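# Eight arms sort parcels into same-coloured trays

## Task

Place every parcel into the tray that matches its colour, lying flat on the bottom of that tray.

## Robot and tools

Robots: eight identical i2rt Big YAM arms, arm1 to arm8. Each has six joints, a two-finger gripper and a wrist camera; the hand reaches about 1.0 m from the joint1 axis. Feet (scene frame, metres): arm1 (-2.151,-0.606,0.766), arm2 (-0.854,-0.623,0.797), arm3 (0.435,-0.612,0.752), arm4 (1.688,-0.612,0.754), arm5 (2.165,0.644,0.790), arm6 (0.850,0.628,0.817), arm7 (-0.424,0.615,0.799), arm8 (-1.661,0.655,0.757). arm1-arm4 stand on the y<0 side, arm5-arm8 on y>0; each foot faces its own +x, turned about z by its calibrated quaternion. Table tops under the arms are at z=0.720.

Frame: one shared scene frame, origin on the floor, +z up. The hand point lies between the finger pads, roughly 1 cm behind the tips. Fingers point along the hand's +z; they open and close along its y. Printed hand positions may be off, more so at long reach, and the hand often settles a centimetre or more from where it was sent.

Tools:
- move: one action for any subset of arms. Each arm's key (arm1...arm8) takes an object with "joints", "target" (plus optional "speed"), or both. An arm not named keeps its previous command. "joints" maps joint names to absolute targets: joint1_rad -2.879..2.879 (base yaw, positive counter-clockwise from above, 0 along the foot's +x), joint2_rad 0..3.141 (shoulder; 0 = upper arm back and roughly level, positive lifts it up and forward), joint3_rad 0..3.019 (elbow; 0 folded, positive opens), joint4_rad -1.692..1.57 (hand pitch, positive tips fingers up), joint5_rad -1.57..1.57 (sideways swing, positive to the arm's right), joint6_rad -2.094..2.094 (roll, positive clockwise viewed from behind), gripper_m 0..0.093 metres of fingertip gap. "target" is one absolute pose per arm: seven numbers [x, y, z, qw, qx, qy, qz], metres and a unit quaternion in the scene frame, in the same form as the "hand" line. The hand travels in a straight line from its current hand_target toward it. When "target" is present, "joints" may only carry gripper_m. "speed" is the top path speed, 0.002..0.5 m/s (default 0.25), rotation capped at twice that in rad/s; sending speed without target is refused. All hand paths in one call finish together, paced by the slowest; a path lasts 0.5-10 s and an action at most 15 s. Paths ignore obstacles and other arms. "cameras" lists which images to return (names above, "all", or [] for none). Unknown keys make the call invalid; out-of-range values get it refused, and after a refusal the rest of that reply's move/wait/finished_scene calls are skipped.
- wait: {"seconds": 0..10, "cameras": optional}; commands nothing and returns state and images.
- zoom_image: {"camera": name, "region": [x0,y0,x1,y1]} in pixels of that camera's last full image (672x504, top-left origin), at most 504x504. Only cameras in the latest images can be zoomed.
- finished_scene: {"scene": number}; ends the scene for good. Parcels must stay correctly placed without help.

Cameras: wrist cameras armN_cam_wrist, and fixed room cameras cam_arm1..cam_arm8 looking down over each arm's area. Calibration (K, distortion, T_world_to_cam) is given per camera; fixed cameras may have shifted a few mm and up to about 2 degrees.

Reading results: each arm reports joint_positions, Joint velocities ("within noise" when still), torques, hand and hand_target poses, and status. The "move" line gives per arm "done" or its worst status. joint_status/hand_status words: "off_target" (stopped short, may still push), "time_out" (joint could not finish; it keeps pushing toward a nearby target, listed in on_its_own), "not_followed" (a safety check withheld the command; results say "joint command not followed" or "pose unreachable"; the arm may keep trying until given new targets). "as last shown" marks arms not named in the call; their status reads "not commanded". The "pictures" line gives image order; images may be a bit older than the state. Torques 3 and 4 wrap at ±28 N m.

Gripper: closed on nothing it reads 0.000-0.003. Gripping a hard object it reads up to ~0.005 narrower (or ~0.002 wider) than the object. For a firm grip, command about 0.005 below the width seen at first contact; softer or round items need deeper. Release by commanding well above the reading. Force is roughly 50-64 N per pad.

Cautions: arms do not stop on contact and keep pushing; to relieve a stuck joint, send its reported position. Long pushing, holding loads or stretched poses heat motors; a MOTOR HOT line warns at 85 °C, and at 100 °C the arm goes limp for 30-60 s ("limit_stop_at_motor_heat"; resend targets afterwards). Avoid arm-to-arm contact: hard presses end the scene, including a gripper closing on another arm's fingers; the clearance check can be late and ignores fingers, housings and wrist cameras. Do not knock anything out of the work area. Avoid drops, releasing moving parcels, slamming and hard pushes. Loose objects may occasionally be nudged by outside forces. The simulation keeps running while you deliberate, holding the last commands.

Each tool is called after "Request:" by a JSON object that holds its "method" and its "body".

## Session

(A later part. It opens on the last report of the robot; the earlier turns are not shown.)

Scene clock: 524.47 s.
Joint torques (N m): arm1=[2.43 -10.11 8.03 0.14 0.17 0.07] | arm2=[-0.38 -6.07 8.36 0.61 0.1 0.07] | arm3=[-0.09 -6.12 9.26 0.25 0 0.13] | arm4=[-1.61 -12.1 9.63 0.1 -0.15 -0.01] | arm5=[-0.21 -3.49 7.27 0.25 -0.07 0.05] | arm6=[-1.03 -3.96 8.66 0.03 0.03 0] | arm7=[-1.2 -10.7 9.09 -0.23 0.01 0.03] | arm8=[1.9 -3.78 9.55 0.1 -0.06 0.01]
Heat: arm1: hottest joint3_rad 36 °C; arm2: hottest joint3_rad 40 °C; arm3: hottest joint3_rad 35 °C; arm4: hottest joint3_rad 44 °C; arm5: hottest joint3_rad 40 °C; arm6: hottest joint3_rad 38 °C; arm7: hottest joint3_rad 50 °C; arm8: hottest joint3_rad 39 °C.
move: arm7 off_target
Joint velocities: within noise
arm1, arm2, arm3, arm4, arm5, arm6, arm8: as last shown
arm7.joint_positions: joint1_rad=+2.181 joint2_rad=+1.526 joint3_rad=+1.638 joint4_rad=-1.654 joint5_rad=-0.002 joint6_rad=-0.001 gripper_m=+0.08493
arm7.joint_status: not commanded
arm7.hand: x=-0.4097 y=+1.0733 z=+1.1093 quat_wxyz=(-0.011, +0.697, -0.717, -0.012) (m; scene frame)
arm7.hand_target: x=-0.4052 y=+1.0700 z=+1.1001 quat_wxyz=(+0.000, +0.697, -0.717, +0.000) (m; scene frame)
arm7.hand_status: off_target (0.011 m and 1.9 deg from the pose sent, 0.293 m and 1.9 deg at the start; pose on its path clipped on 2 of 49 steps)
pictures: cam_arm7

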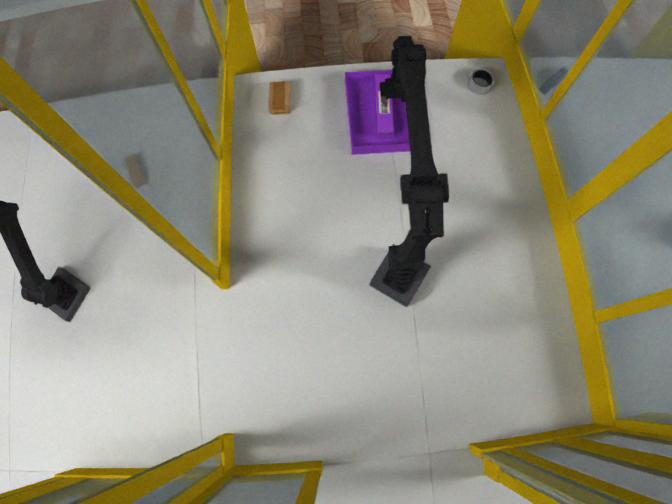

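Request:
{"method": "zoom_image", "body": {"camera": "cam_arm7", "region": [330, 50, 450, 170]}}

Scaled by 4.200.

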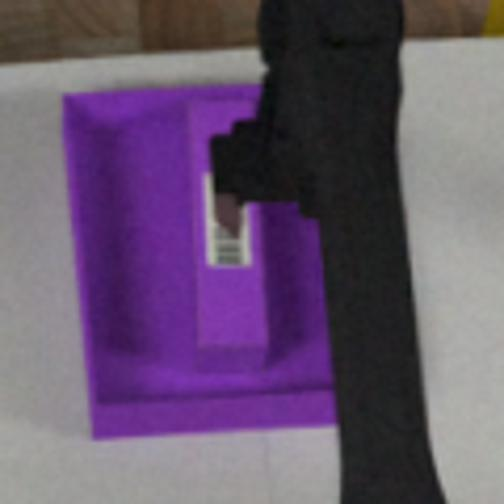

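Request:
{"method": "finished_scene", "body": {"scene": 2}}

The scene is finished: the task was done.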